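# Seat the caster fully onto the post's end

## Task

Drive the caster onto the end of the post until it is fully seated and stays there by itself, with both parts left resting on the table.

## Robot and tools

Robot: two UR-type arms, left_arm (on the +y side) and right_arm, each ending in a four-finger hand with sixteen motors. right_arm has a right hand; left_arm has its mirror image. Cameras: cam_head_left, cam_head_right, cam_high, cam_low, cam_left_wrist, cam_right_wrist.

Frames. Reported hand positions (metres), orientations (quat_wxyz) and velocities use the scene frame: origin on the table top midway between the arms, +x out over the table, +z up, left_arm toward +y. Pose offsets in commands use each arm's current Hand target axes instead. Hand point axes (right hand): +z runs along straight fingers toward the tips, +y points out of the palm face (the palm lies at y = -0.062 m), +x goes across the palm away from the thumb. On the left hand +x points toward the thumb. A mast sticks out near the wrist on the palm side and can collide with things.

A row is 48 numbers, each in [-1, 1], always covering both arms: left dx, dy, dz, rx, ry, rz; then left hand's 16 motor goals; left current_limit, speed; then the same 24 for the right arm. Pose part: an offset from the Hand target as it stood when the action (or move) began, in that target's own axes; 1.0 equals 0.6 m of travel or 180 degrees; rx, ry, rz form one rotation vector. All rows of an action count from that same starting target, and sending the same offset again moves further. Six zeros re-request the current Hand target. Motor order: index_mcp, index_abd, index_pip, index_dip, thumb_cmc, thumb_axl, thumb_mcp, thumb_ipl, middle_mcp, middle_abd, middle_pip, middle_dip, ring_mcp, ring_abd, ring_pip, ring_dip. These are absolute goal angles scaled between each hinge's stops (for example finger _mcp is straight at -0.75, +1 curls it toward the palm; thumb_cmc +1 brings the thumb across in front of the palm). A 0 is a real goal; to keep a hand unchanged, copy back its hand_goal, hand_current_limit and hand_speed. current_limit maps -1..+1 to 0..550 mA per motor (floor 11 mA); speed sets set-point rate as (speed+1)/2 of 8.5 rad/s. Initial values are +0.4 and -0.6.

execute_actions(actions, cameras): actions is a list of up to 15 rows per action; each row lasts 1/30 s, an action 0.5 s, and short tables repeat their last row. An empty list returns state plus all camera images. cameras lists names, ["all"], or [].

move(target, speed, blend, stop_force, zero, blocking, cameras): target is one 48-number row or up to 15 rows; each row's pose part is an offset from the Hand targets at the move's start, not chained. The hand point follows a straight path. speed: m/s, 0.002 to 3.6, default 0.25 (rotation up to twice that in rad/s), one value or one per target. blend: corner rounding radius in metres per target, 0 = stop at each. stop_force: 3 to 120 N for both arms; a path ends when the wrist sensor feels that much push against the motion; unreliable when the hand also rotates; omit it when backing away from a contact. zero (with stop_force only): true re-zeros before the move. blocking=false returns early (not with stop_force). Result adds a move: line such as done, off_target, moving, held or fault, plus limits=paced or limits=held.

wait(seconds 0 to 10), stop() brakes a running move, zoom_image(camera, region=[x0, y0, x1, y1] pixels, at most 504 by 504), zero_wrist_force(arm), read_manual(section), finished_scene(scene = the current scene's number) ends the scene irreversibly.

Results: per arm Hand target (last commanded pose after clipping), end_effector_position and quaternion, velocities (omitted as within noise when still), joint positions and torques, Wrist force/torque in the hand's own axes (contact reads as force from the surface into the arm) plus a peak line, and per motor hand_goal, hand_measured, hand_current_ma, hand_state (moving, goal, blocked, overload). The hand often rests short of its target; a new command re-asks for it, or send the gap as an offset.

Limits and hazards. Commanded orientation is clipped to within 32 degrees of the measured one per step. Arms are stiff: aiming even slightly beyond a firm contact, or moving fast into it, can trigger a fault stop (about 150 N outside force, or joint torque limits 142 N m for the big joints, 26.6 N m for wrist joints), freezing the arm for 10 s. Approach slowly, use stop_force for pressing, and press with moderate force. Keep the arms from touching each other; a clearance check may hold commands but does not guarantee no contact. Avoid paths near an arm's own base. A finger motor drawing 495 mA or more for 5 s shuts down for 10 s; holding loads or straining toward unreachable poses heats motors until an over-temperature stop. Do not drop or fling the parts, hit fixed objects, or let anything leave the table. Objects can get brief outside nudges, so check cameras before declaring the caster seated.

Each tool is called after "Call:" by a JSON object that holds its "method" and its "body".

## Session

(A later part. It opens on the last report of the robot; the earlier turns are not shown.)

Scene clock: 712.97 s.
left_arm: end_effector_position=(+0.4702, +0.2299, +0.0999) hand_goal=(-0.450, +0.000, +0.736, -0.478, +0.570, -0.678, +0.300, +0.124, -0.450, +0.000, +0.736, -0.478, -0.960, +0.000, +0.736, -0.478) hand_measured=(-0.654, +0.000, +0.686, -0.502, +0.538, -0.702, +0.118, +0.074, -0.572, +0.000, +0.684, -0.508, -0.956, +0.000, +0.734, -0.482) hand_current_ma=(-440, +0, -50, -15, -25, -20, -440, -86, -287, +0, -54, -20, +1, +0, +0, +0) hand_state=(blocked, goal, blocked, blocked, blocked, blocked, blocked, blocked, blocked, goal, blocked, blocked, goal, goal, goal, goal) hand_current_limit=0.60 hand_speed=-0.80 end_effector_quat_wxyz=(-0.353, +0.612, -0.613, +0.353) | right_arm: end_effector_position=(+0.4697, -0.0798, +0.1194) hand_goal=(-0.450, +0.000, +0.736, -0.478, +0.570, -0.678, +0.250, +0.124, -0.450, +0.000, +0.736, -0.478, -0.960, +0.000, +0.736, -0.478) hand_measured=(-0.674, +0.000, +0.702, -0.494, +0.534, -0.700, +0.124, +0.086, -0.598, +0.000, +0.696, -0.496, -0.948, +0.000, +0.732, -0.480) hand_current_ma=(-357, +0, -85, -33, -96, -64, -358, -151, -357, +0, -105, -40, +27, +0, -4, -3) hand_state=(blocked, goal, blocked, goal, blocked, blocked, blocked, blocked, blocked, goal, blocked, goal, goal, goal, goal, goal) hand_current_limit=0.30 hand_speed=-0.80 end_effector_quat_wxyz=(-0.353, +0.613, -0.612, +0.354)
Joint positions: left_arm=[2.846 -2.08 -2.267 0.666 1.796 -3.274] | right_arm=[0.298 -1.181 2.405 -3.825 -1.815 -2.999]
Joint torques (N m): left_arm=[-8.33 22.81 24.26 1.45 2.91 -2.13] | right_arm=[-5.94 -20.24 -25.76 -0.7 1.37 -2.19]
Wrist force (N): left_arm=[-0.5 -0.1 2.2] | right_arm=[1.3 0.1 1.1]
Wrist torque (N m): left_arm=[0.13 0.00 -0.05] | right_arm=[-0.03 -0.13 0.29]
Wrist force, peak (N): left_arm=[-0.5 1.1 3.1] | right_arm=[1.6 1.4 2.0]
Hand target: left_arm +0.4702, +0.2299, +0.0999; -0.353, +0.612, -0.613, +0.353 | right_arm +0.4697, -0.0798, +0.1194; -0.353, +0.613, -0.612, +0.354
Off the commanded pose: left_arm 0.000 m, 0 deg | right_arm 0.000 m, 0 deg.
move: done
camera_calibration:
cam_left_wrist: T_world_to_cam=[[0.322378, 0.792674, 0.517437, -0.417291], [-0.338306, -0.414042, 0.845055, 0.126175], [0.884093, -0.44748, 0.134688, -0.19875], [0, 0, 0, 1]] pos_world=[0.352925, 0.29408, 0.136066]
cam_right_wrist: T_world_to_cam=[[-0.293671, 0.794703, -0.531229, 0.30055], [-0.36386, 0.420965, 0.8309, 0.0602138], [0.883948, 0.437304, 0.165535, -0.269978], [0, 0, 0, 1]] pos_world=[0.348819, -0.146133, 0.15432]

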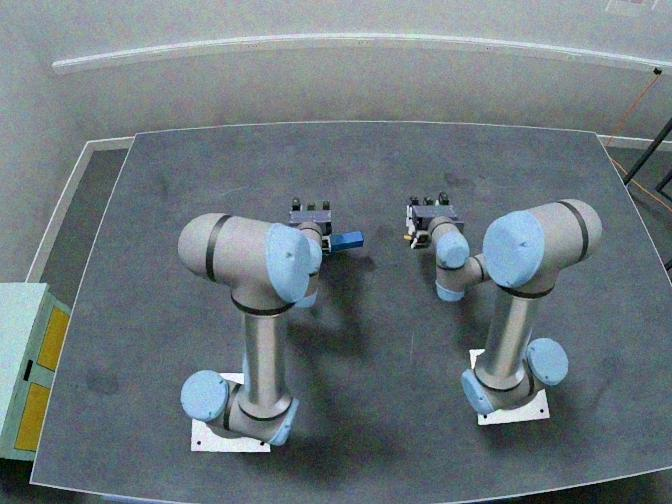

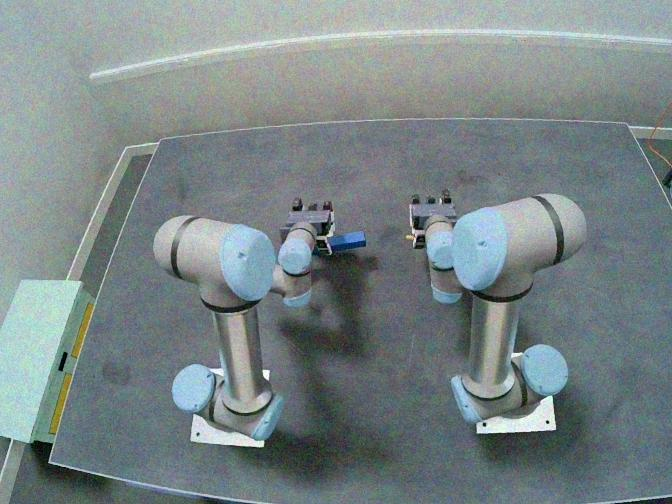

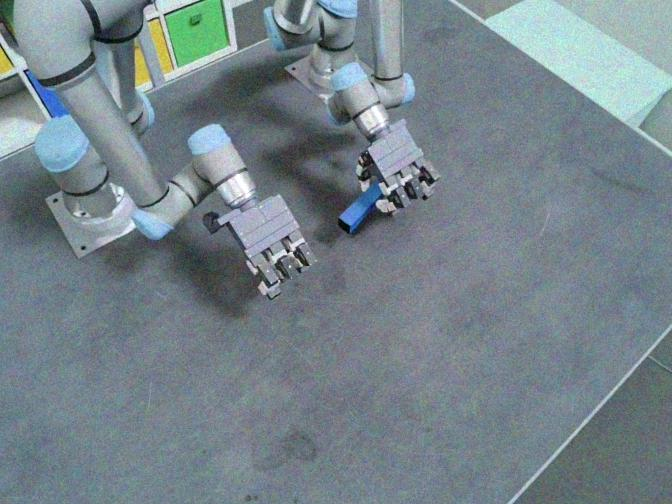

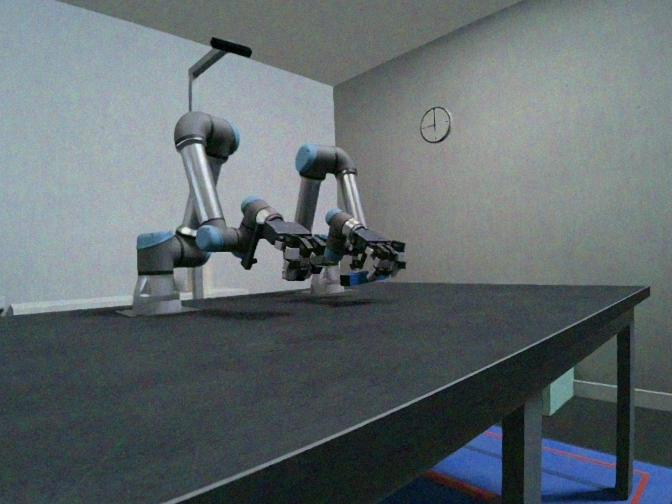

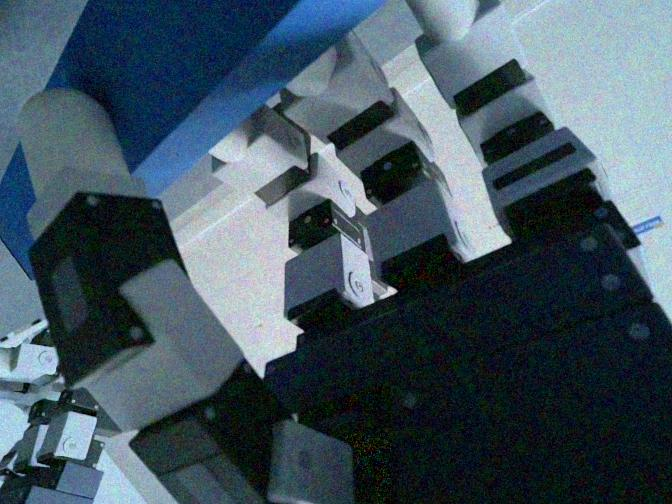

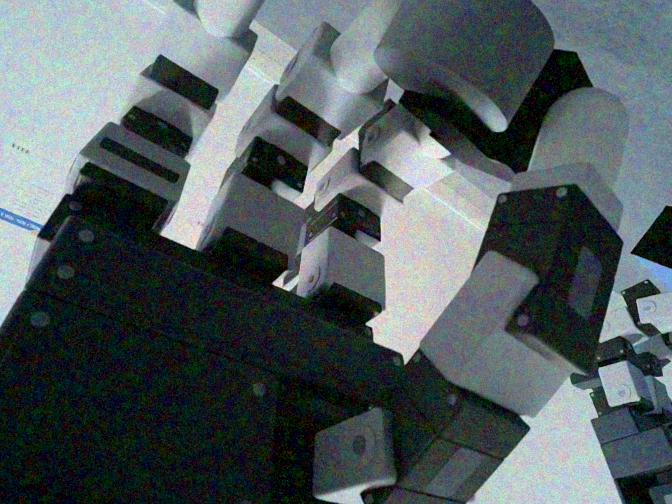

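Call:
{"method": "move", "body": {"target": [0,0.0981,0.0567,0,0.0529,0.0306,-0.45,0,0.737,-0.478,0.571,-0.677,0.3,0.124,-0.45,0,0.737,-0.478,-0.959,0,0.737,-0.478,0.6,-0.8,0,0.1262,0.0728,0,-0.0414,-0.0239,-0.45,0,0.737,-0.478,0.571,-0.677,0.25,0.124,-0.45,0,0.737,-0.478,-0.959,0,0.737,-0.478,0.3,-0.8], "cameras": ["all"], "speed": 0.1}}

Call:
{"method": "zoom_image", "body": {"camera": "cam_head_left", "region": [300, 200, 460, 280]}}

Call:
{"method": "zoom_image", "body": {"camera": "cam_head_right", "region": [300, 200, 460, 280]}}

Call:
{"method": "zoom_image", "body": {"camera": "cam_high", "region": [250, 160, 430, 310]}}

Call:
{"method": "zoom_image", "body": {"camera": "cam_low", "region": [260, 230, 410, 320]}}

Scene clock: 736.70 s.
left_arm: end_effector_position=(+0.4702, +0.2299, +0.0319) hand_goal=(-0.450, +0.000, +0.736, -0.478, +0.570, -0.678, +0.300, +0.124, -0.450, +0.000, +0.736, -0.478, -0.960, +0.000, +0.736, -0.478) hand_measured=(-0.654, +0.000, +0.686, -0.502, +0.536, -0.702, +0.118, +0.074, -0.568, +0.000, +0.682, -0.508, -0.956, +0.000, +0.734, -0.482) hand_current_ma=(-440, +0, -50, -15, -26, -20, -440, -88, -272, +0, -57, -22, +1, +0, +0, +0) hand_state=(blocked, goal, blocked, blocked, blocked, blocked, blocked, blocked, blocked, goal, blocked, blocked, goal, goal, goal, goal) hand_current_limit=0.60 hand_speed=-0.80 end_effector_quat_wxyz=(+0.318, -0.551, +0.668, -0.385) | right_arm: end_effector_position=(+0.4697, -0.0799, +0.0320) hand_goal=(-0.450, +0.000, +0.736, -0.478, +0.570, -0.678, +0.250, +0.124, -0.450, +0.000, +0.736, -0.478, -0.960, +0.000, +0.736, -0.478) hand_measured=(-0.674, +0.000, +0.702, -0.494, +0.534, -0.700, +0.124, +0.086, -0.598, +0.000, +0.696, -0.496, -0.948, +0.000, +0.732, -0.480) hand_current_ma=(-357, +0, -85, -33, -96, -64, -357, -151, -357, +0, -106, -40, +27, +0, -4, -3) hand_state=(blocked, goal, blocked, goal, blocked, blocked, blocked, blocked, blocked, goal, blocked, goal, goal, goal, goal, goal) hand_current_limit=0.30 hand_speed=-0.80 end_effector_quat_wxyz=(-0.379, +0.657, -0.564, +0.326)
Joint positions: left_arm=[2.922 -2.278 -2.274 0.886 1.564 -3.137] | right_arm=[0.228 -0.881 2.411 -4.147 -1.625 -3.112]
Joint torques (N m): left_arm=[8.33 25.36 19.15 4.84 -2.57 1.34] | right_arm=[-7.54 -25.07 -19.9 -5.95 1.5 -2.17]
Wrist force (N): left_arm=[-0.6 -0.8 2.2] | right_arm=[1.4 0.6 1.3]
Wrist torque (N m): left_arm=[0.11 0.01 -0.26] | right_arm=[0.01 -0.18 0.34]
Wrist force, peak (N): left_arm=[-0.4 0.2 2.8] | right_arm=[1.3 1.0 1.7]
Hand target: left_arm +0.4702, +0.2299, +0.0319; +0.318, -0.551, +0.668, -0.385 | right_arm +0.4697, -0.0799, +0.0320; -0.379, +0.657, -0.564, +0.326
Off the commanded pose: left_arm 0.000 m, 0 deg | right_arm 0.000 m, 0 deg.
move: done
camera_calibration:
cam_left_wrist: T_world_to_cam=[[0.46759, 0.716654, 0.517462, -0.432839], [-0.410958, -0.342041, 0.845057, 0.201233], [0.782606, -0.607796, 0.134579, -0.105088], [0, 0, 0, 1]] pos_world=[0.367332, 0.315154, 0.0680664]
cam_right_wrist: T_world_to_cam=[[-0.409458, 0.741774, -0.531145, 0.304403], [-0.422494, 0.361828, 0.831011, 0.155653], [0.808606, 0.56467, 0.165242, -0.209924], [0, 0, 0, 1]] pos_world=[0.360148, -0.16358, 0.0670211]

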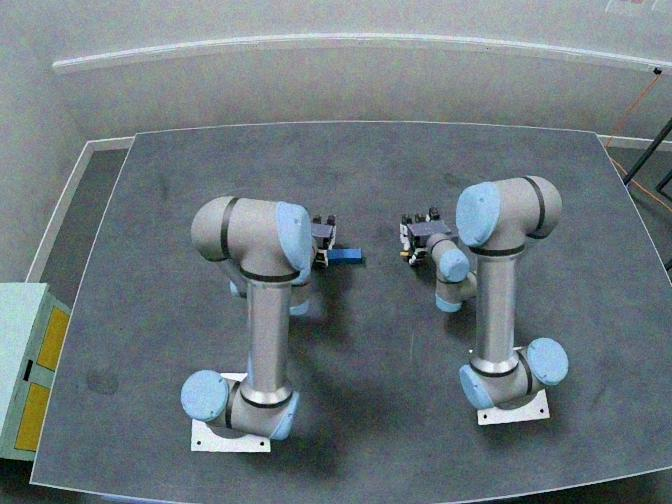

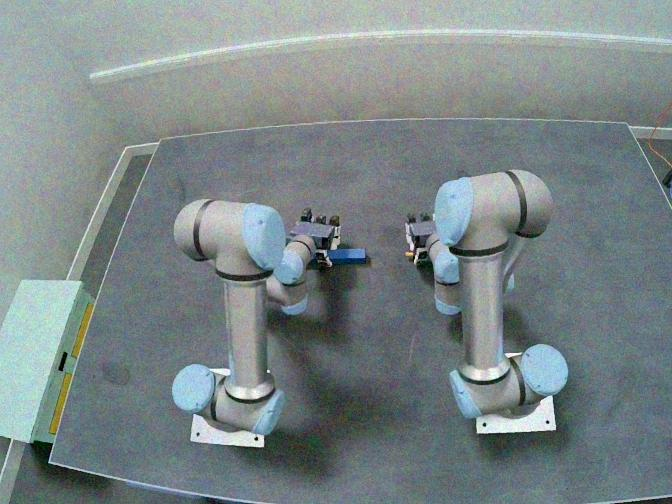

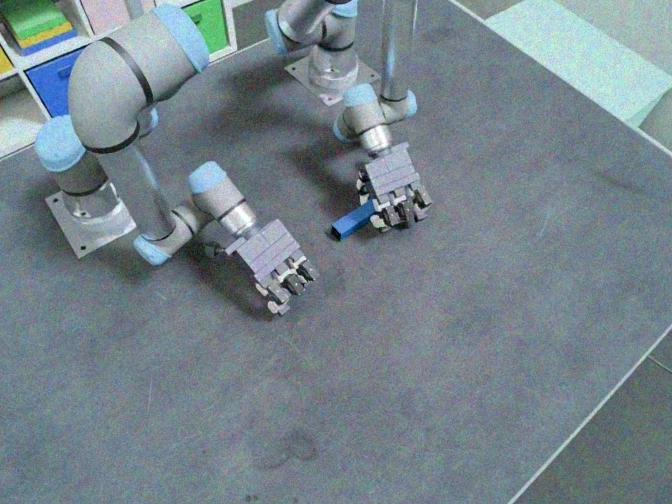

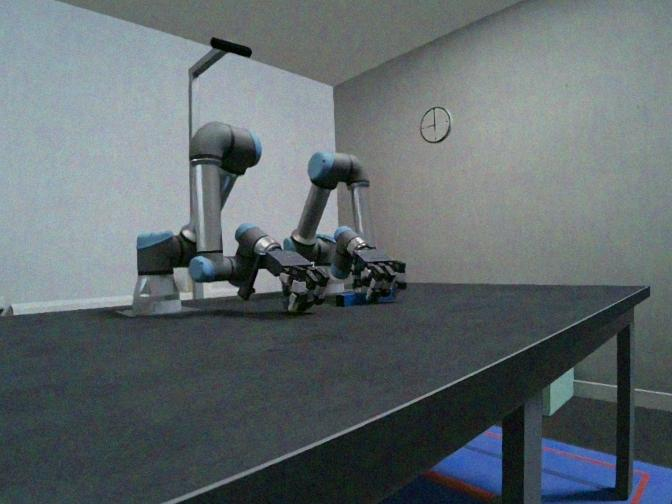

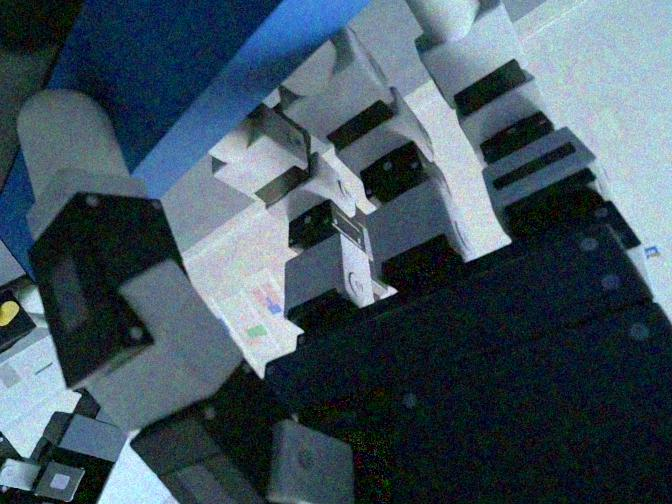

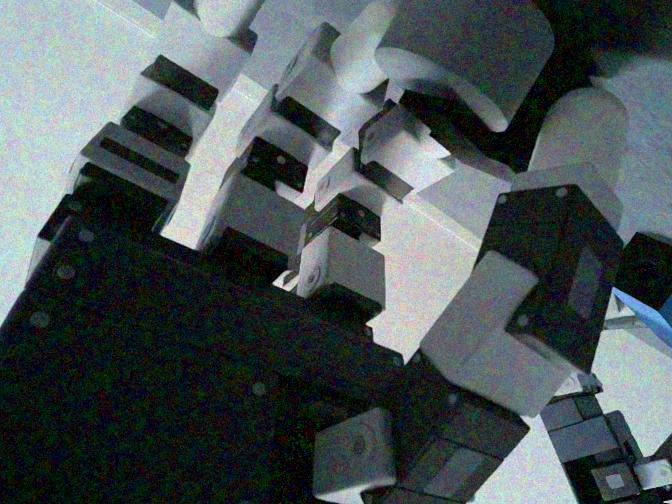

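Scaled by 3.150 from the camera's 672x504 image, which has a finer 960x720 frame.

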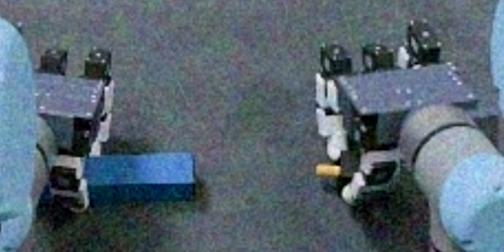

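Scaled by 3.150 from the camera's 672x504 image, which has a finer 960x720 frame.

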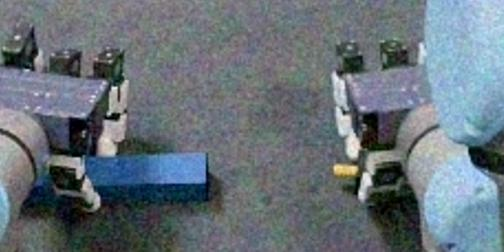

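Scaled by 2.800 from the camera's 672x504 image, which has a finer 960x720 frame.

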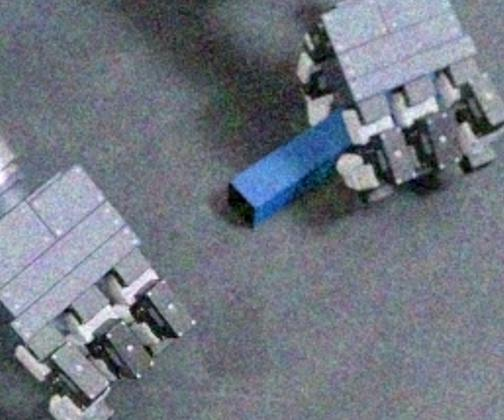

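Scaled by 3.360 from the camera's 672x504 image, which has a finer 960x720 frame.

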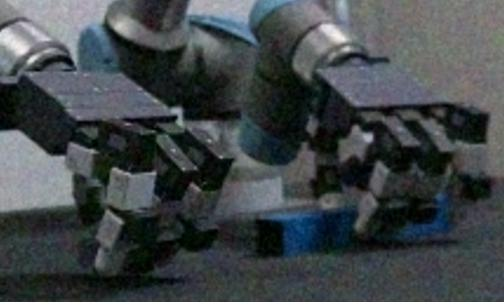

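Call:
{"method": "zoom_image", "body": {"camera": "cam_right_wrist", "region": [560, 200, 672, 340]}}

Call:
{"method": "zoom_image", "body": {"camera": "cam_left_wrist", "region": [0, 260, 80, 360]}}

Call:
{"method": "zoom_image", "body": {"camera": "cam_high", "region": [320, 210, 360, 250]}}

Call:
{"method": "zoom_image", "body": {"camera": "cam_low", "region": [320, 280, 380, 320]}}

Scaled by 3.600 from the camera's 672x504 image, which has a finer 960x720 frame.

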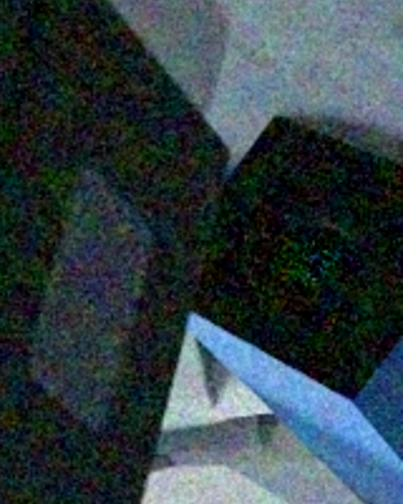

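Scaled by 5.040 from the camera's 672x504 image, which has a finer 960x720 frame.

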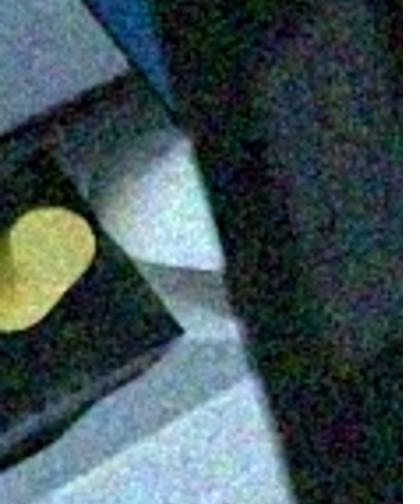

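Scaled by 12.600 from the camera's 672x504 image, which has a finer 960x720 frame.

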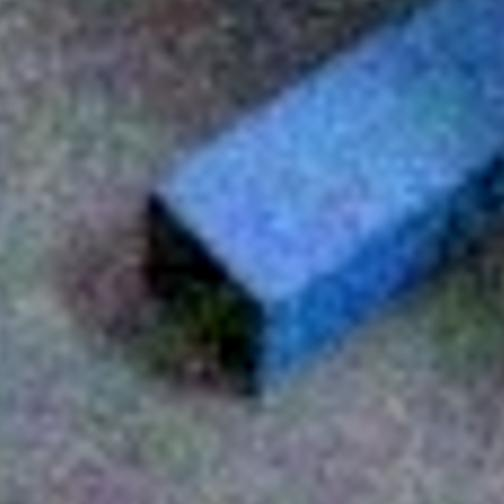

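Scaled by 8.400 from the camera's 672x504 image, which has a finer 960x720 frame.

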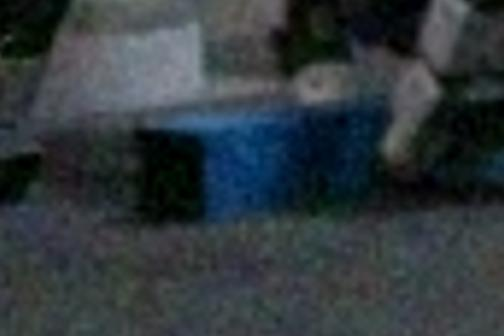

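Call:
{"method": "move", "body": {"target": [0,0.0115,0.0067,0,0,0,-0.45,0,0.737,-0.478,0.571,-0.677,0.3,0.124,-0.45,0,0.737,-0.478,-0.959,0,0.737,-0.478,0.6,-0.8,0,0.0145,0.0083,0,0,0,-0.45,0,0.737,-0.478,0.571,-0.677,0.25,0.124,-0.45,0,0.737,-0.478,-0.959,0,0.737,-0.478,0.3,-0.8], "speed": 0.01, "stop_force": 4}}

Scene clock: 775.40 s.
left_arm: end_effector_position=(+0.4702, +0.2299, +0.0309) hand_goal=(-0.450, +0.000, +0.736, -0.478, +0.570, -0.678, +0.300, +0.124, -0.450, +0.000, +0.736, -0.478, -0.960, +0.000, +0.736, -0.478) hand_measured=(-0.654, +0.000, +0.686, -0.494, +0.536, -0.702, +0.118, +0.072, -0.564, +0.000, +0.682, -0.510, -0.956, +0.000, +0.734, -0.482) hand_current_ma=(-440, +0, -50, -6, -26, -21, -440, -96, -257, +0, -60, -23, +1, +0, +0, +0) hand_state=(blocked, goal, blocked, goal, blocked, blocked, blocked, blocked, blocked, goal, blocked, blocked, goal, goal, goal, goal) hand_current_limit=0.60 hand_speed=-0.80 end_effector_quat_wxyz=(+0.318, -0.551, +0.668, -0.385) | right_arm: end_effector_position=(+0.4697, -0.0799, +0.0271) hand_goal=(-0.450, +0.000, +0.736, -0.478, +0.570, -0.678, +0.250, +0.124, -0.450, +0.000, +0.736, -0.478, -0.960, +0.000, +0.736, -0.478) hand_measured=(-0.674, +0.000, +0.702, -0.492, +0.534, -0.700, +0.124, +0.086, -0.592, +0.000, +0.692, -0.500, -0.948, +0.000, +0.732, -0.480) hand_current_ma=(-357, +0, -85, -29, -96, -64, -357, -151, -357, +0, -122, -50, +27, +0, -4, -3) hand_state=(blocked, goal, blocked, goal, blocked, blocked, blocked, blocked, blocked, goal, blocked, blocked, goal, goal, goal, goal) hand_current_limit=0.30 hand_speed=-0.80 end_effector_quat_wxyz=(-0.379, +0.657, -0.564, +0.326)
Joint positions: left_arm=[2.922 -2.281 -2.273 0.888 1.564 -3.137] | right_arm=[0.228 -0.864 2.408 -4.162 -1.625 -3.112]
Joint torques (N m): left_arm=[6.65 38.67 -8.04 1.24 -1.04 1.2] | right_arm=[-0.67 -46.43 9.01 -0.47 1.06 -2.32]
Wrist force (N): left_arm=[-0.4 -2.0 2.0] | right_arm=[1.2 -0.8 0.9]
Wrist torque (N m): left_arm=[0.10 -0.01 -0.21] | right_arm=[-0.01 -0.14 0.34]
Wrist force, peak (N): left_arm=[-0.1 -5.0 0.3] | right_arm=[2.1 -3.6 -2.5]
Hand target: left_arm +0.4702, +0.2299, +0.0309; +0.318, -0.551, +0.668, -0.385 (not the last commanded pose) | right_arm +0.4697, -0.0799, +0.0271; -0.379, +0.657, -0.564, +0.326 (not the last commanded pose)
Off the commanded pose: left_arm 0.007 m, 0 deg | right_arm 0.005 m, 0 deg.
move: contact (left_arm, right_arm)

Call:
{"method": "move", "body": {"target": [0,0,0,0,0,0,-0.959,0,0.737,-0.478,0.571,-0.677,-0.056,0.124,-0.959,0,0.737,-0.478,-0.959,0,0.737,-0.478,0.6,-0.8,0,0,0,0,0,0,-0.959,0,0.737,-0.478,0.571,-0.677,-0.056,0.124,-0.959,0,0.737,-0.478,-0.959,0,0.737,-0.478,0.4,-0.8], "cameras": ["cam_high","cam_head_left","cam_low"]}}

Call:
{"method": "zoom_image", "body": {"camera": "cam_head_left", "region": [300, 220, 460, 290]}}

Call:
{"method": "zoom_image", "body": {"camera": "cam_high", "region": [250, 160, 430, 310]}}

Scene clock: 787.57 s.
left_arm: end_effector_position=(+0.4702, +0.2299, +0.0309) hand_goal=(-0.960, +0.000, +0.736, -0.478, +0.570, -0.678, -0.056, +0.124, -0.960, +0.000, +0.736, -0.478, -0.960, +0.000, +0.736, -0.478) hand_measured=(-0.944, +0.000, +0.732, -0.482, +0.568, -0.680, -0.052, +0.122, -0.942, +0.000, +0.732, -0.482, -0.956, +0.000, +0.734, -0.482) hand_current_ma=(+8, +0, +0, +0, +0, +0, +1, +0, +9, +0, +0, +0, +1, +0, +0, +0) hand_state=(goal, goal, goal, goal, goal, goal, goal, goal, goal, goal, goal, goal, goal, goal, goal, goal) hand_current_limit=0.60 hand_speed=-0.80 end_effector_quat_wxyz=(+0.318, -0.551, +0.668, -0.385) | right_arm: end_effector_position=(+0.4697, -0.0799, +0.0271) hand_goal=(-0.960, +0.000, +0.736, -0.478, +0.570, -0.678, -0.056, +0.124, -0.960, +0.000, +0.736, -0.478, -0.960, +0.000, +0.736, -0.478) hand_measured=(-0.942, +0.000, +0.732, -0.482, +0.568, -0.680, -0.052, +0.122, -0.942, +0.000, +0.732, -0.482, -0.948, +0.000, +0.732, -0.480) hand_current_ma=(+40, +0, -5, -5, -3, -3, +6, -4, +43, +0, -6, -5, +27, +0, -4, -3) hand_state=(goal, goal, goal, goal, goal, goal, goal, goal, goal, goal, goal, goal, goal, goal, goal, goal) hand_current_limit=0.40 hand_speed=-0.80 end_effector_quat_wxyz=(-0.379, +0.657, -0.564, +0.326)
Joint positions: left_arm=[2.922 -2.281 -2.273 0.888 1.564 -3.137] | right_arm=[0.228 -0.864 2.408 -4.162 -1.625 -3.112]
Joint torques (N m): left_arm=[2.74 37.48 -5.25 1.96 2.48 0.49] | right_arm=[6.04 -44.39 7.26 -2.39 -0.25 -2.01]
Wrist force (N): left_arm=[-0.6 -1.7 1.6] | right_arm=[1.1 -1.1 0.6]
Wrist torque (N m): left_arm=[0.05 0.01 -0.22] | right_arm=[-0.07 -0.14 0.30]
Wrist force, peak (N): left_arm=[-0.5 -2.1 2.2] | right_arm=[1.8 -1.1 0.7]
Hand target: left_arm +0.4702, +0.2299, +0.0309; +0.318, -0.551, +0.668, -0.385 | right_arm +0.4697, -0.0799, +0.0271; -0.379, +0.657, -0.564, +0.326
Off the commanded pose: left_arm 0.000 m, 0 deg | right_arm 0.000 m, 0 deg.
move: done
Images, in order (width x height): cam_head_left 672x504, cam_high 672x504, cam_low 672x504.

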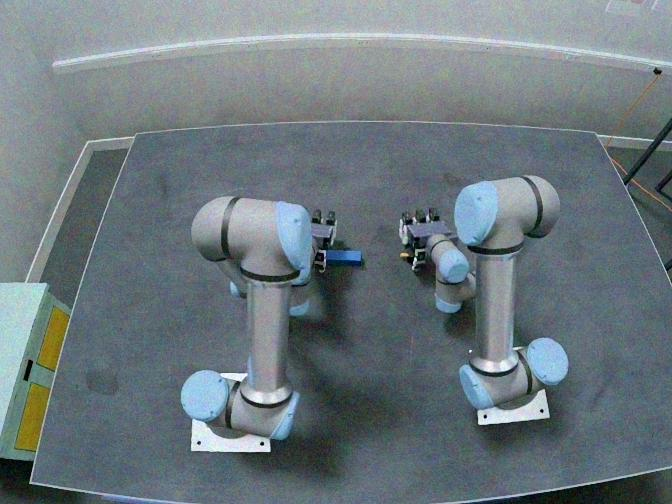

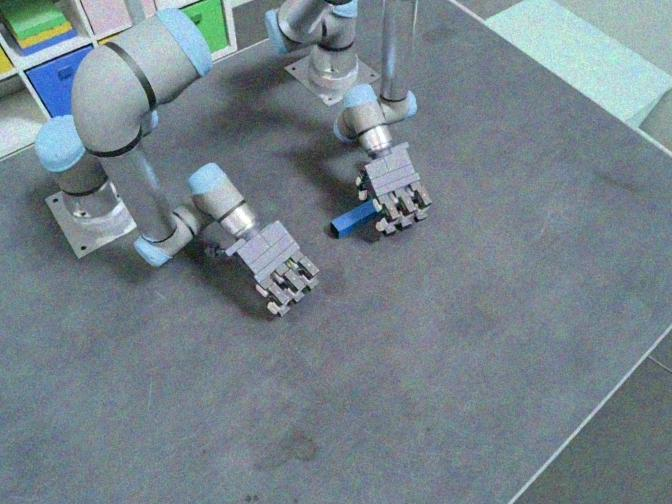

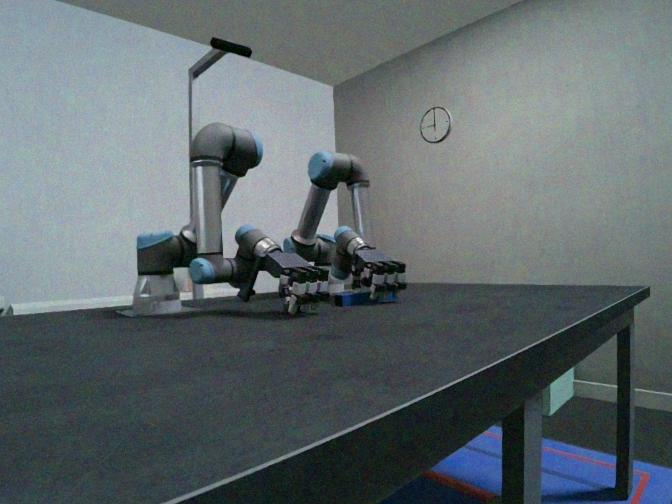

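Scaled by 3.150 from the camera's 672x504 image, which has a finer 960x720 frame.

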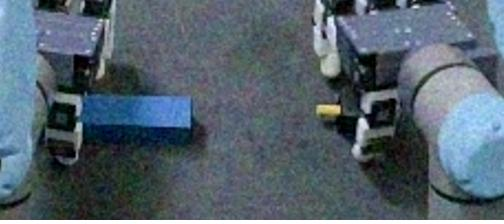

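Scaled by 2.800 from the camera's 672x504 image, which has a finer 960x720 frame.

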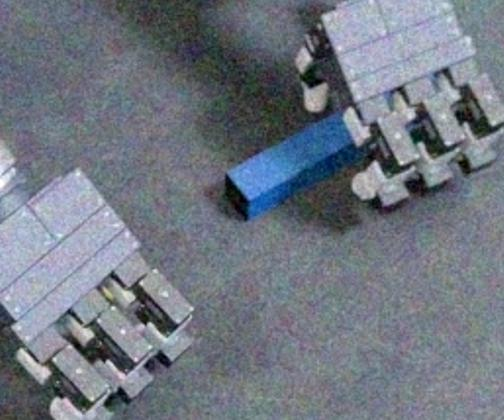

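Call:
{"method": "move", "body": {"target": [0,0.0042,0.0024,0,-0.0529,-0.0306,-0.959,0,0.737,-0.478,0.686,-0.677,-0.056,0.124,-0.959,0,0.737,-0.478,-0.959,0,0.737,-0.478,0.6,-0.8,0,0.0023,0.0013,0,0.0414,0.0239,-0.959,0,0.737,-0.478,0.686,-0.677,-0.056,0.124,-0.959,0,0.737,-0.478,-0.959,0,0.737,-0.478,0.4,-0.8], "speed": 0.1, "cameras": ["cam_high","cam_head_left","cam_low"]}}

Call:
{"method": "zoom_image", "body": {"camera": "cam_head_left", "region": [300, 220, 460, 290]}}

Call:
{"method": "zoom_image", "body": {"camera": "cam_high", "region": [220, 160, 440, 330]}}

Call:
{"method": "zoom_image", "body": {"camera": "cam_low", "region": [260, 240, 410, 320]}}

Scene clock: 805.57 s.
left_arm: end_effector_position=(+0.4702, +0.2299, +0.0280) hand_goal=(-0.960, +0.000, +0.736, -0.478, +0.686, -0.678, -0.056, +0.124, -0.960, +0.000, +0.736, -0.478, -0.960, +0.000, +0.736, -0.478) hand_measured=(-0.944, +0.000, +0.732, -0.482, +0.682, -0.680, -0.052, +0.122, -0.942, +0.000, +0.732, -0.482, -0.956, +0.000, +0.734, -0.482) hand_current_ma=(+8, +0, +0, +0, +0, +0, +1, +0, +9, +0, +0, +0, +1, +0, +0, +0) hand_state=(goal, goal, goal, goal, goal, goal, goal, goal, goal, goal, goal, goal, goal, goal, goal, goal) hand_current_limit=0.60 hand_speed=-0.80 end_effector_quat_wxyz=(-0.353, +0.612, -0.613, +0.353) | right_arm: end_effector_position=(+0.4697, -0.0799, +0.0255) hand_goal=(-0.960, +0.000, +0.736, -0.478, +0.686, -0.678, -0.056, +0.124, -0.960, +0.000, +0.736, -0.478, -0.960, +0.000, +0.736, -0.478) hand_measured=(-0.942, +0.000, +0.732, -0.482, +0.682, -0.680, -0.052, +0.122, -0.942, +0.000, +0.732, -0.482, -0.948, +0.000, +0.732, -0.480) hand_current_ma=(+40, +0, -5, -5, -5, -3, +6, -4, +43, +0, -6, -5, +27, +0, -4, -3) hand_state=(goal, goal, goal, goal, goal, goal, goal, goal, goal, goal, goal, goal, goal, goal, goal, goal) hand_current_limit=0.40 hand_speed=-0.80 end_effector_quat_wxyz=(-0.353, +0.613, -0.612, +0.354)
Joint positions: left_arm=[2.846 -2.292 -2.25 0.86 1.796 -3.274] | right_arm=[0.297 -0.86 2.386 -4.127 -1.814 -3]
Joint torques (N m): left_arm=[-7.77 25.87 19.17 1.16 2.99 -1.9] | right_arm=[8.88 -27.9 -19.3 -0.24 -1.93 2.67]
Wrist force (N): left_arm=[-0.2 -1.9 1.4] | right_arm=[1.0 -0.8 0.4]
Wrist torque (N m): left_arm=[0.05 -0.04 -0.03] | right_arm=[-0.03 -0.10 0.17]
Wrist force, peak (N): left_arm=[-0.6 -1.9 1.8] | right_arm=[1.6 -1.1 0.4]
Hand target: left_arm +0.4702, +0.2299, +0.0280; -0.353, +0.612, -0.613, +0.353 | right_arm +0.4697, -0.0799, +0.0255; -0.353, +0.613, -0.612, +0.354
Off the commanded pose: left_arm 0.000 m, 0 deg | right_arm 0.000 m, 0 deg.
move: done
Images, in order (width x height): cam_head_left 672x504, cam_high 672x504, cam_low 672x504.

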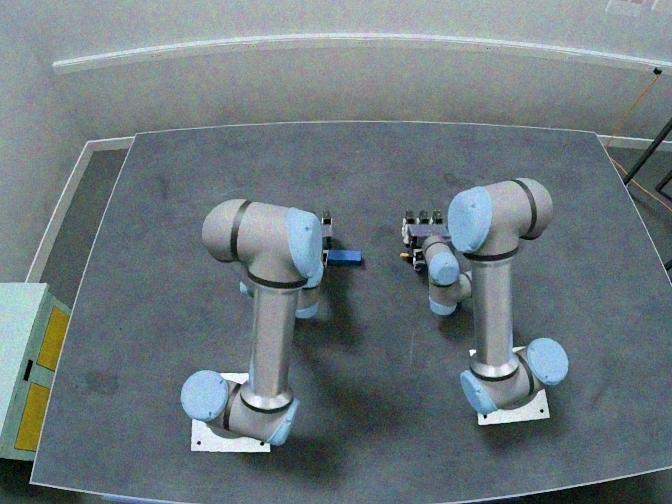

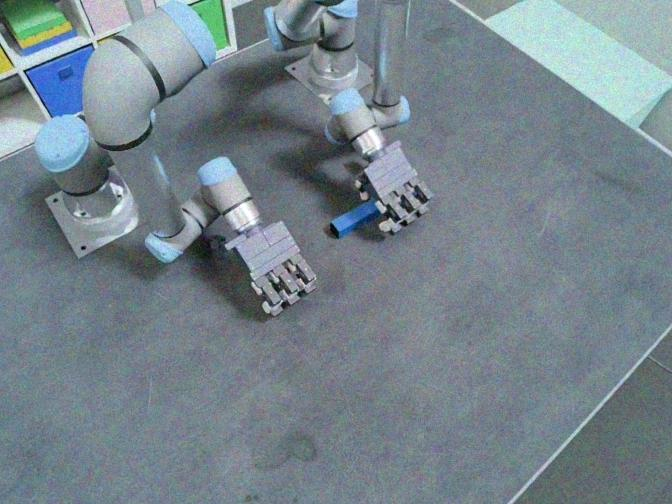

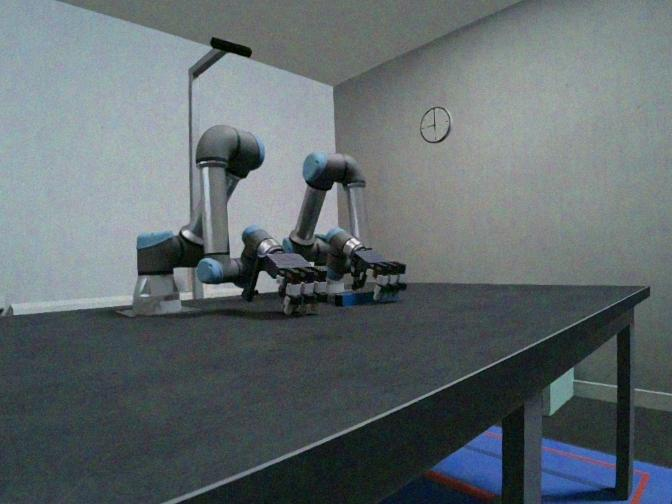

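Scaled by 3.150 from the camera's 672x504 image, which has a finer 960x720 frame.

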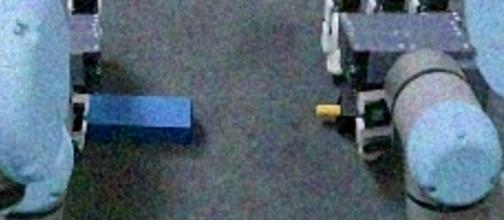

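Scaled by 2.291 from the camera's 672x504 image, which has a finer 960x720 frame.

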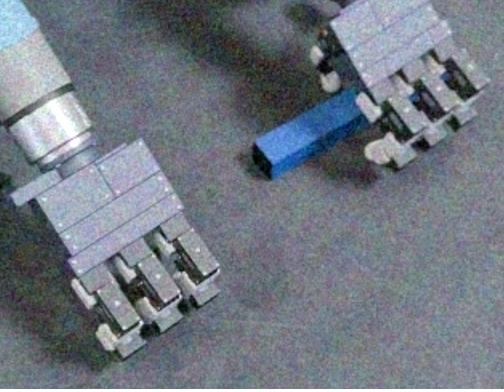

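Scaled by 3.360 from the camera's 672x504 image, which has a finer 960x720 frame.

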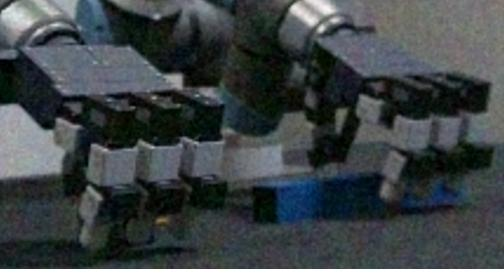

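Call:
{"method": "move", "body": {"target": [0,-0.0022,-0.0013,0,0,0,-0.959,0,0.737,-0.478,0.686,-0.677,-0.056,0.124,-0.959,0,0.737,-0.478,-0.959,0,0.737,-0.478,0.6,-0.8,0,-0.0022,-0.0013,0,0,0,-0.959,0,0.737,-0.478,0.686,-0.677,-0.056,0.124,-0.959,0,0.737,-0.478,-0.959,0,0.737,-0.478,0.4,-0.8], "speed": 0.1}}

Call:
{"method": "move", "body": {"target": [0,0,0,0,0,0,-0.626,0,0.737,-0.478,0.686,-0.677,0.35,0.124,-0.626,0,0.737,-0.478,-0.959,0,0.737,-0.478,0.6,-0.8,0,0,0,0,0,0,-0.616,0,0.737,-0.478,0.686,-0.677,0.30,0.124,-0.603,0,0.737,-0.478,-0.959,0,0.737,-0.478,0.4,-0.8], "cameras": ["cam_high","cam_head_left","cam_low","cam_left_wrist","cam_right_wrist"]}}

Call:
{"method": "zoom_image", "body": {"camera": "cam_head_left", "region": [320, 230, 440, 290]}}

Call:
{"method": "zoom_image", "body": {"camera": "cam_high", "region": [220, 160, 440, 330]}}

Call:
{"method": "zoom_image", "body": {"camera": "cam_low", "region": [260, 240, 410, 320]}}

Scene clock: 819.60 s.
left_arm: end_effector_position=(+0.4702, +0.2299, +0.0295) hand_goal=(-0.960, +0.000, +0.736, -0.478, +0.686, -0.678, -0.056, +0.124, -0.960, +0.000, +0.736, -0.478, -0.960, +0.000, +0.736, -0.478) hand_measured=(-0.944, +0.000, +0.732, -0.482, +0.682, -0.680, -0.052, +0.122, -0.942, +0.000, +0.732, -0.482, -0.956, +0.000, +0.734, -0.482) hand_current_ma=(+8, +0, +0, +0, +0, +0, +1, +0, +9, +0, +0, +0, +1, +0, +0, +0) hand_state=(goal, goal, goal, goal, goal, goal, goal, goal, goal, goal, goal, goal, goal, goal, goal, goal) hand_current_limit=0.60 hand_speed=-0.80 end_effector_quat_wxyz=(-0.353, +0.612, -0.613, +0.353) | right_arm: end_effector_position=(+0.4697, -0.0799, +0.0270) hand_goal=(-0.960, +0.000, +0.736, -0.478, +0.686, -0.678, -0.056, +0.124, -0.960, +0.000, +0.736, -0.478, -0.960, +0.000, +0.736, -0.478) hand_measured=(-0.942, +0.000, +0.732, -0.482, +0.682, -0.680, -0.052, +0.122, -0.942, +0.000, +0.732, -0.482, -0.948, +0.000, +0.732, -0.480) hand_current_ma=(+40, +0, -5, -5, -5, -3, +6, -4, +43, +0, -6, -5, +27, +0, -4, -3) hand_state=(goal, goal, goal, goal, goal, goal, goal, goal, goal, goal, goal, goal, goal, goal, goal, goal) hand_current_limit=0.40 hand_speed=-0.80 end_effector_quat_wxyz=(-0.353, +0.613, -0.612, +0.354)
Joint positions: left_arm=[2.845 -2.287 -2.25 0.857 1.796 -3.274] | right_arm=[0.297 -0.865 2.387 -4.123 -1.814 -3]
Joint torques (N m): left_arm=[-8.31 39.86 -7.41 1.05 2.93 -2.03] | right_arm=[7.66 -46.42 9.01 -0.52 -2.08 2.13]
Wrist force (N): left_arm=[-0.4 -1.7 1.3] | right_arm=[0.9 -1.0 0.6]
Wrist torque (N m): left_arm=[0.08 -0.01 -0.05] | right_arm=[-0.08 -0.10 0.14]
Wrist force, peak (N): left_arm=[-0.5 -1.9 1.8] | right_arm=[1.2 -1.2 0.8]
Hand target: left_arm +0.4702, +0.2299, +0.0295; -0.353, +0.612, -0.613, +0.353 | right_arm +0.4696, -0.0799, +0.0271; -0.353, +0.613, -0.612, +0.354
Off the commanded pose: left_arm 0.000 m, 0 deg | right_arm 0.000 m, 0 deg.
move: done

Scene clock: 820.33 s.
left_arm: end_effector_position=(+0.4702, +0.2299, +0.0296) hand_goal=(-0.626, +0.000, +0.736, -0.478, +0.686, -0.678, +0.350, +0.124, -0.626, +0.000, +0.736, -0.478, -0.960, +0.000, +0.736, -0.478) hand_measured=(-0.704, +0.000, +0.726, -0.482, +0.682, -0.682, +0.116, +0.108, -0.724, +0.000, +0.726, -0.482, -0.956, +0.000, +0.734, -0.482) hand_current_ma=(-127, +0, -3, +0, -1, +0, -440, -10, -190, +0, -3, +0, +1, +0, +0, +0) hand_state=(blocked, goal, goal, goal, goal, goal, blocked, goal, blocked, goal, goal, goal, goal, goal, goal, goal) hand_current_limit=0.60 hand_speed=-0.80 end_effector_quat_wxyz=(-0.353, +0.612, -0.613, +0.353) | right_arm: end_effector_position=(+0.4696, -0.0799, +0.0271) hand_goal=(-0.616, +0.000, +0.736, -0.478, +0.686, -0.678, +0.300, +0.124, -0.604, +0.000, +0.736, -0.478, -0.960, +0.000, +0.736, -0.478) hand_measured=(-0.686, +0.000, +0.724, -0.482, +0.678, -0.680, +0.122, +0.108, -0.712, +0.000, +0.724, -0.482, -0.948, +0.000, +0.732, -0.480) hand_current_ma=(-242, +0, -23, -5, -12, -4, -385, -46, -385, +0, -23, -5, +27, +0, -4, -3) hand_state=(blocked, goal, goal, goal, goal, goal, blocked, goal, blocked, goal, goal, goal, goal, goal, goal, goal) hand_current_limit=0.40 hand_speed=-0.80 end_effector_quat_wxyz=(-0.353, +0.613, -0.612, +0.354)
Joint positions: left_arm=[2.845 -2.287 -2.25 0.857 1.796 -3.274] | right_arm=[0.297 -0.865 2.387 -4.122 -1.814 -3]
Joint torques (N m): left_arm=[-7.57 32.05 -5.64 1.85 2.54 -1.65] | right_arm=[6.98 -40.13 7.66 -0.82 -1.72 1.64]
Wrist force (N): left_arm=[-0.3 -11.6 -1.9] | right_arm=[0.8 -7.9 -1.4]
Wrist torque (N m): left_arm=[-0.14 -0.03 0.00] | right_arm=[-0.07 -0.09 0.15]
Wrist force, peak (N): left_arm=[-0.3 -11.6 -1.9] | right_arm=[0.6 -8.2 -1.7]
Hand target: left_arm +0.4702, +0.2299, +0.0295; -0.353, +0.612, -0.613, +0.353 | right_arm +0.4696, -0.0799, +0.0271; -0.353, +0.613, -0.612, +0.354
Off the commanded pose: left_arm 0.000 m, 0 deg | right_arm 0.000 m, 0 deg.
move: done
camera_calibration:
cam_left_wrist: T_world_to_cam=[[0.322235, 0.792747, 0.517413, -0.380805], [-0.338313, -0.414036, 0.845055, 0.185542], [0.884143, -0.447354, 0.13478, -0.189387], [0, 0, 0, 1]] pos_world=[0.352925, 0.29398, 0.0657662]
cam_right_wrist: T_world_to_cam=[[-0.29377, 0.794702, -0.531176, 0.251708], [-0.363872, 0.420885, 0.830935, 0.136981], [0.88391, 0.437384, 0.165527, -0.254587], [0, 0, 0, 1]] pos_world=[0.348819, -0.146333, 0.06202]
Images, in order (width x height): cam_head_left 672x504, cam_high 672x504, cam_low 672x504, cam_left_wrist 672x504, cam_right_wrist 672x504.

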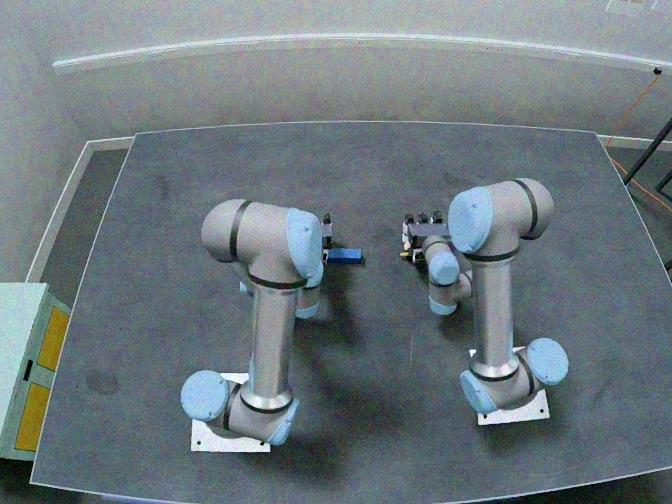

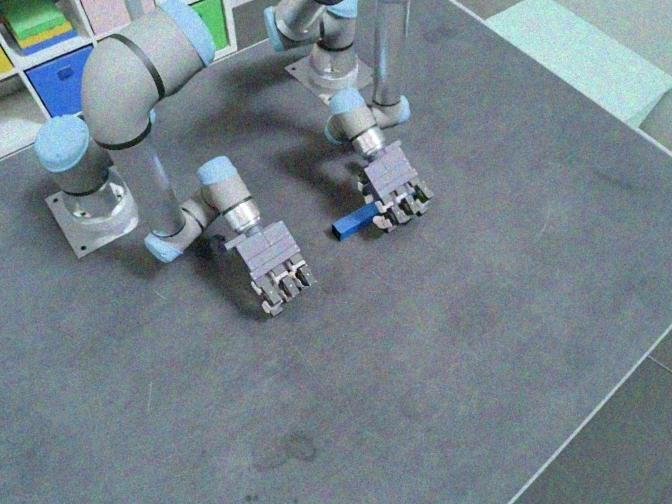

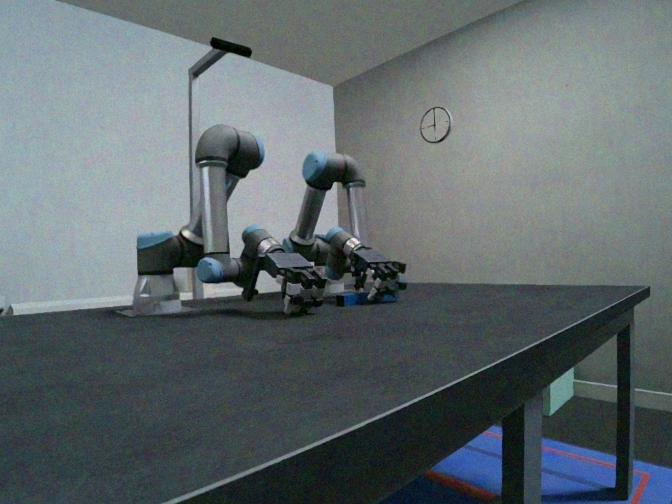

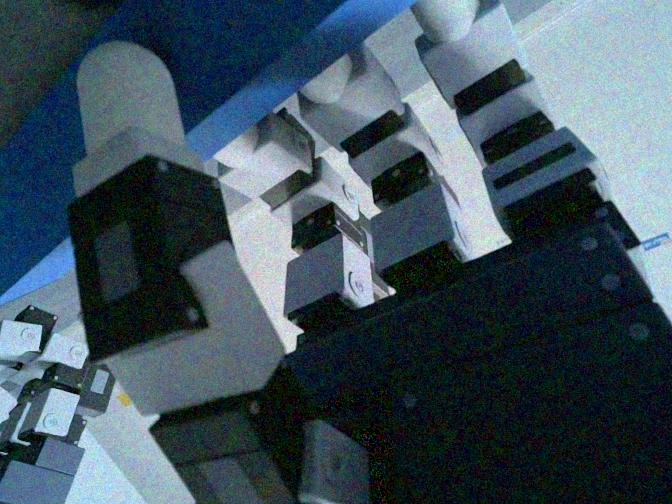

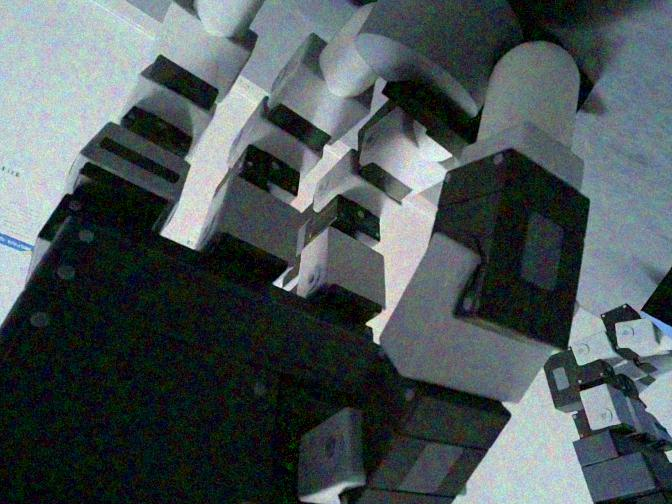

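Scaled by 4.200 from the camera's 672x504 image, which has a finer 960x720 frame.

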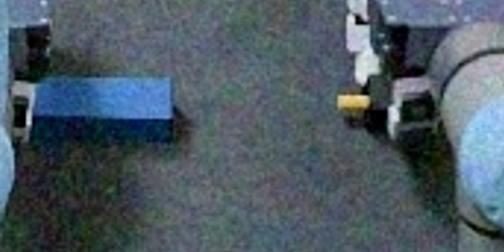

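Scaled by 2.291 from the camera's 672x504 image, which has a finer 960x720 frame.

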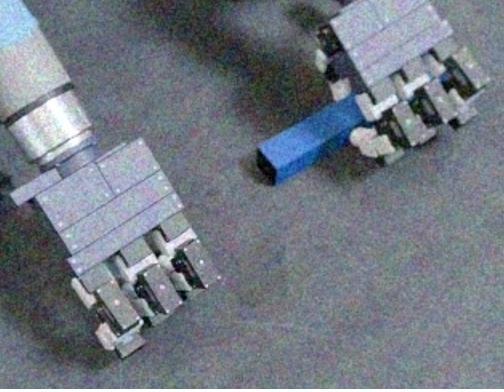

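Scaled by 3.360 from the camera's 672x504 image, which has a finer 960x720 frame.

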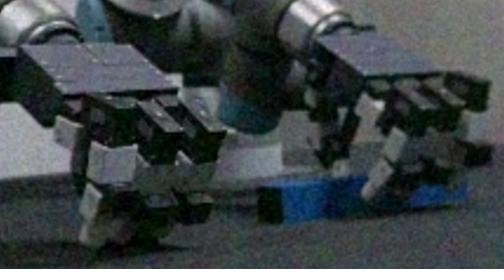

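Call:
{"method": "zoom_image", "body": {"camera": "cam_head_left", "region": [320, 235, 410, 275]}}

Call:
{"method": "zoom_image", "body": {"camera": "cam_head_right", "region": [320, 235, 410, 275]}}

Scaled by 5.600 from the camera's 672x504 image, which has a finer 960x720 frame.

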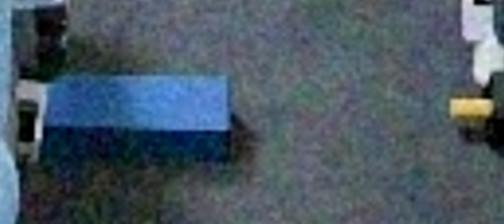

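This scene's latest camera images include none from cam_head_right. They are from: cam_head_left, cam_high, cam_low, cam_left_wrist, cam_right_wrist. cam_head_right's image comes with the result of a call that names it in "cameras".


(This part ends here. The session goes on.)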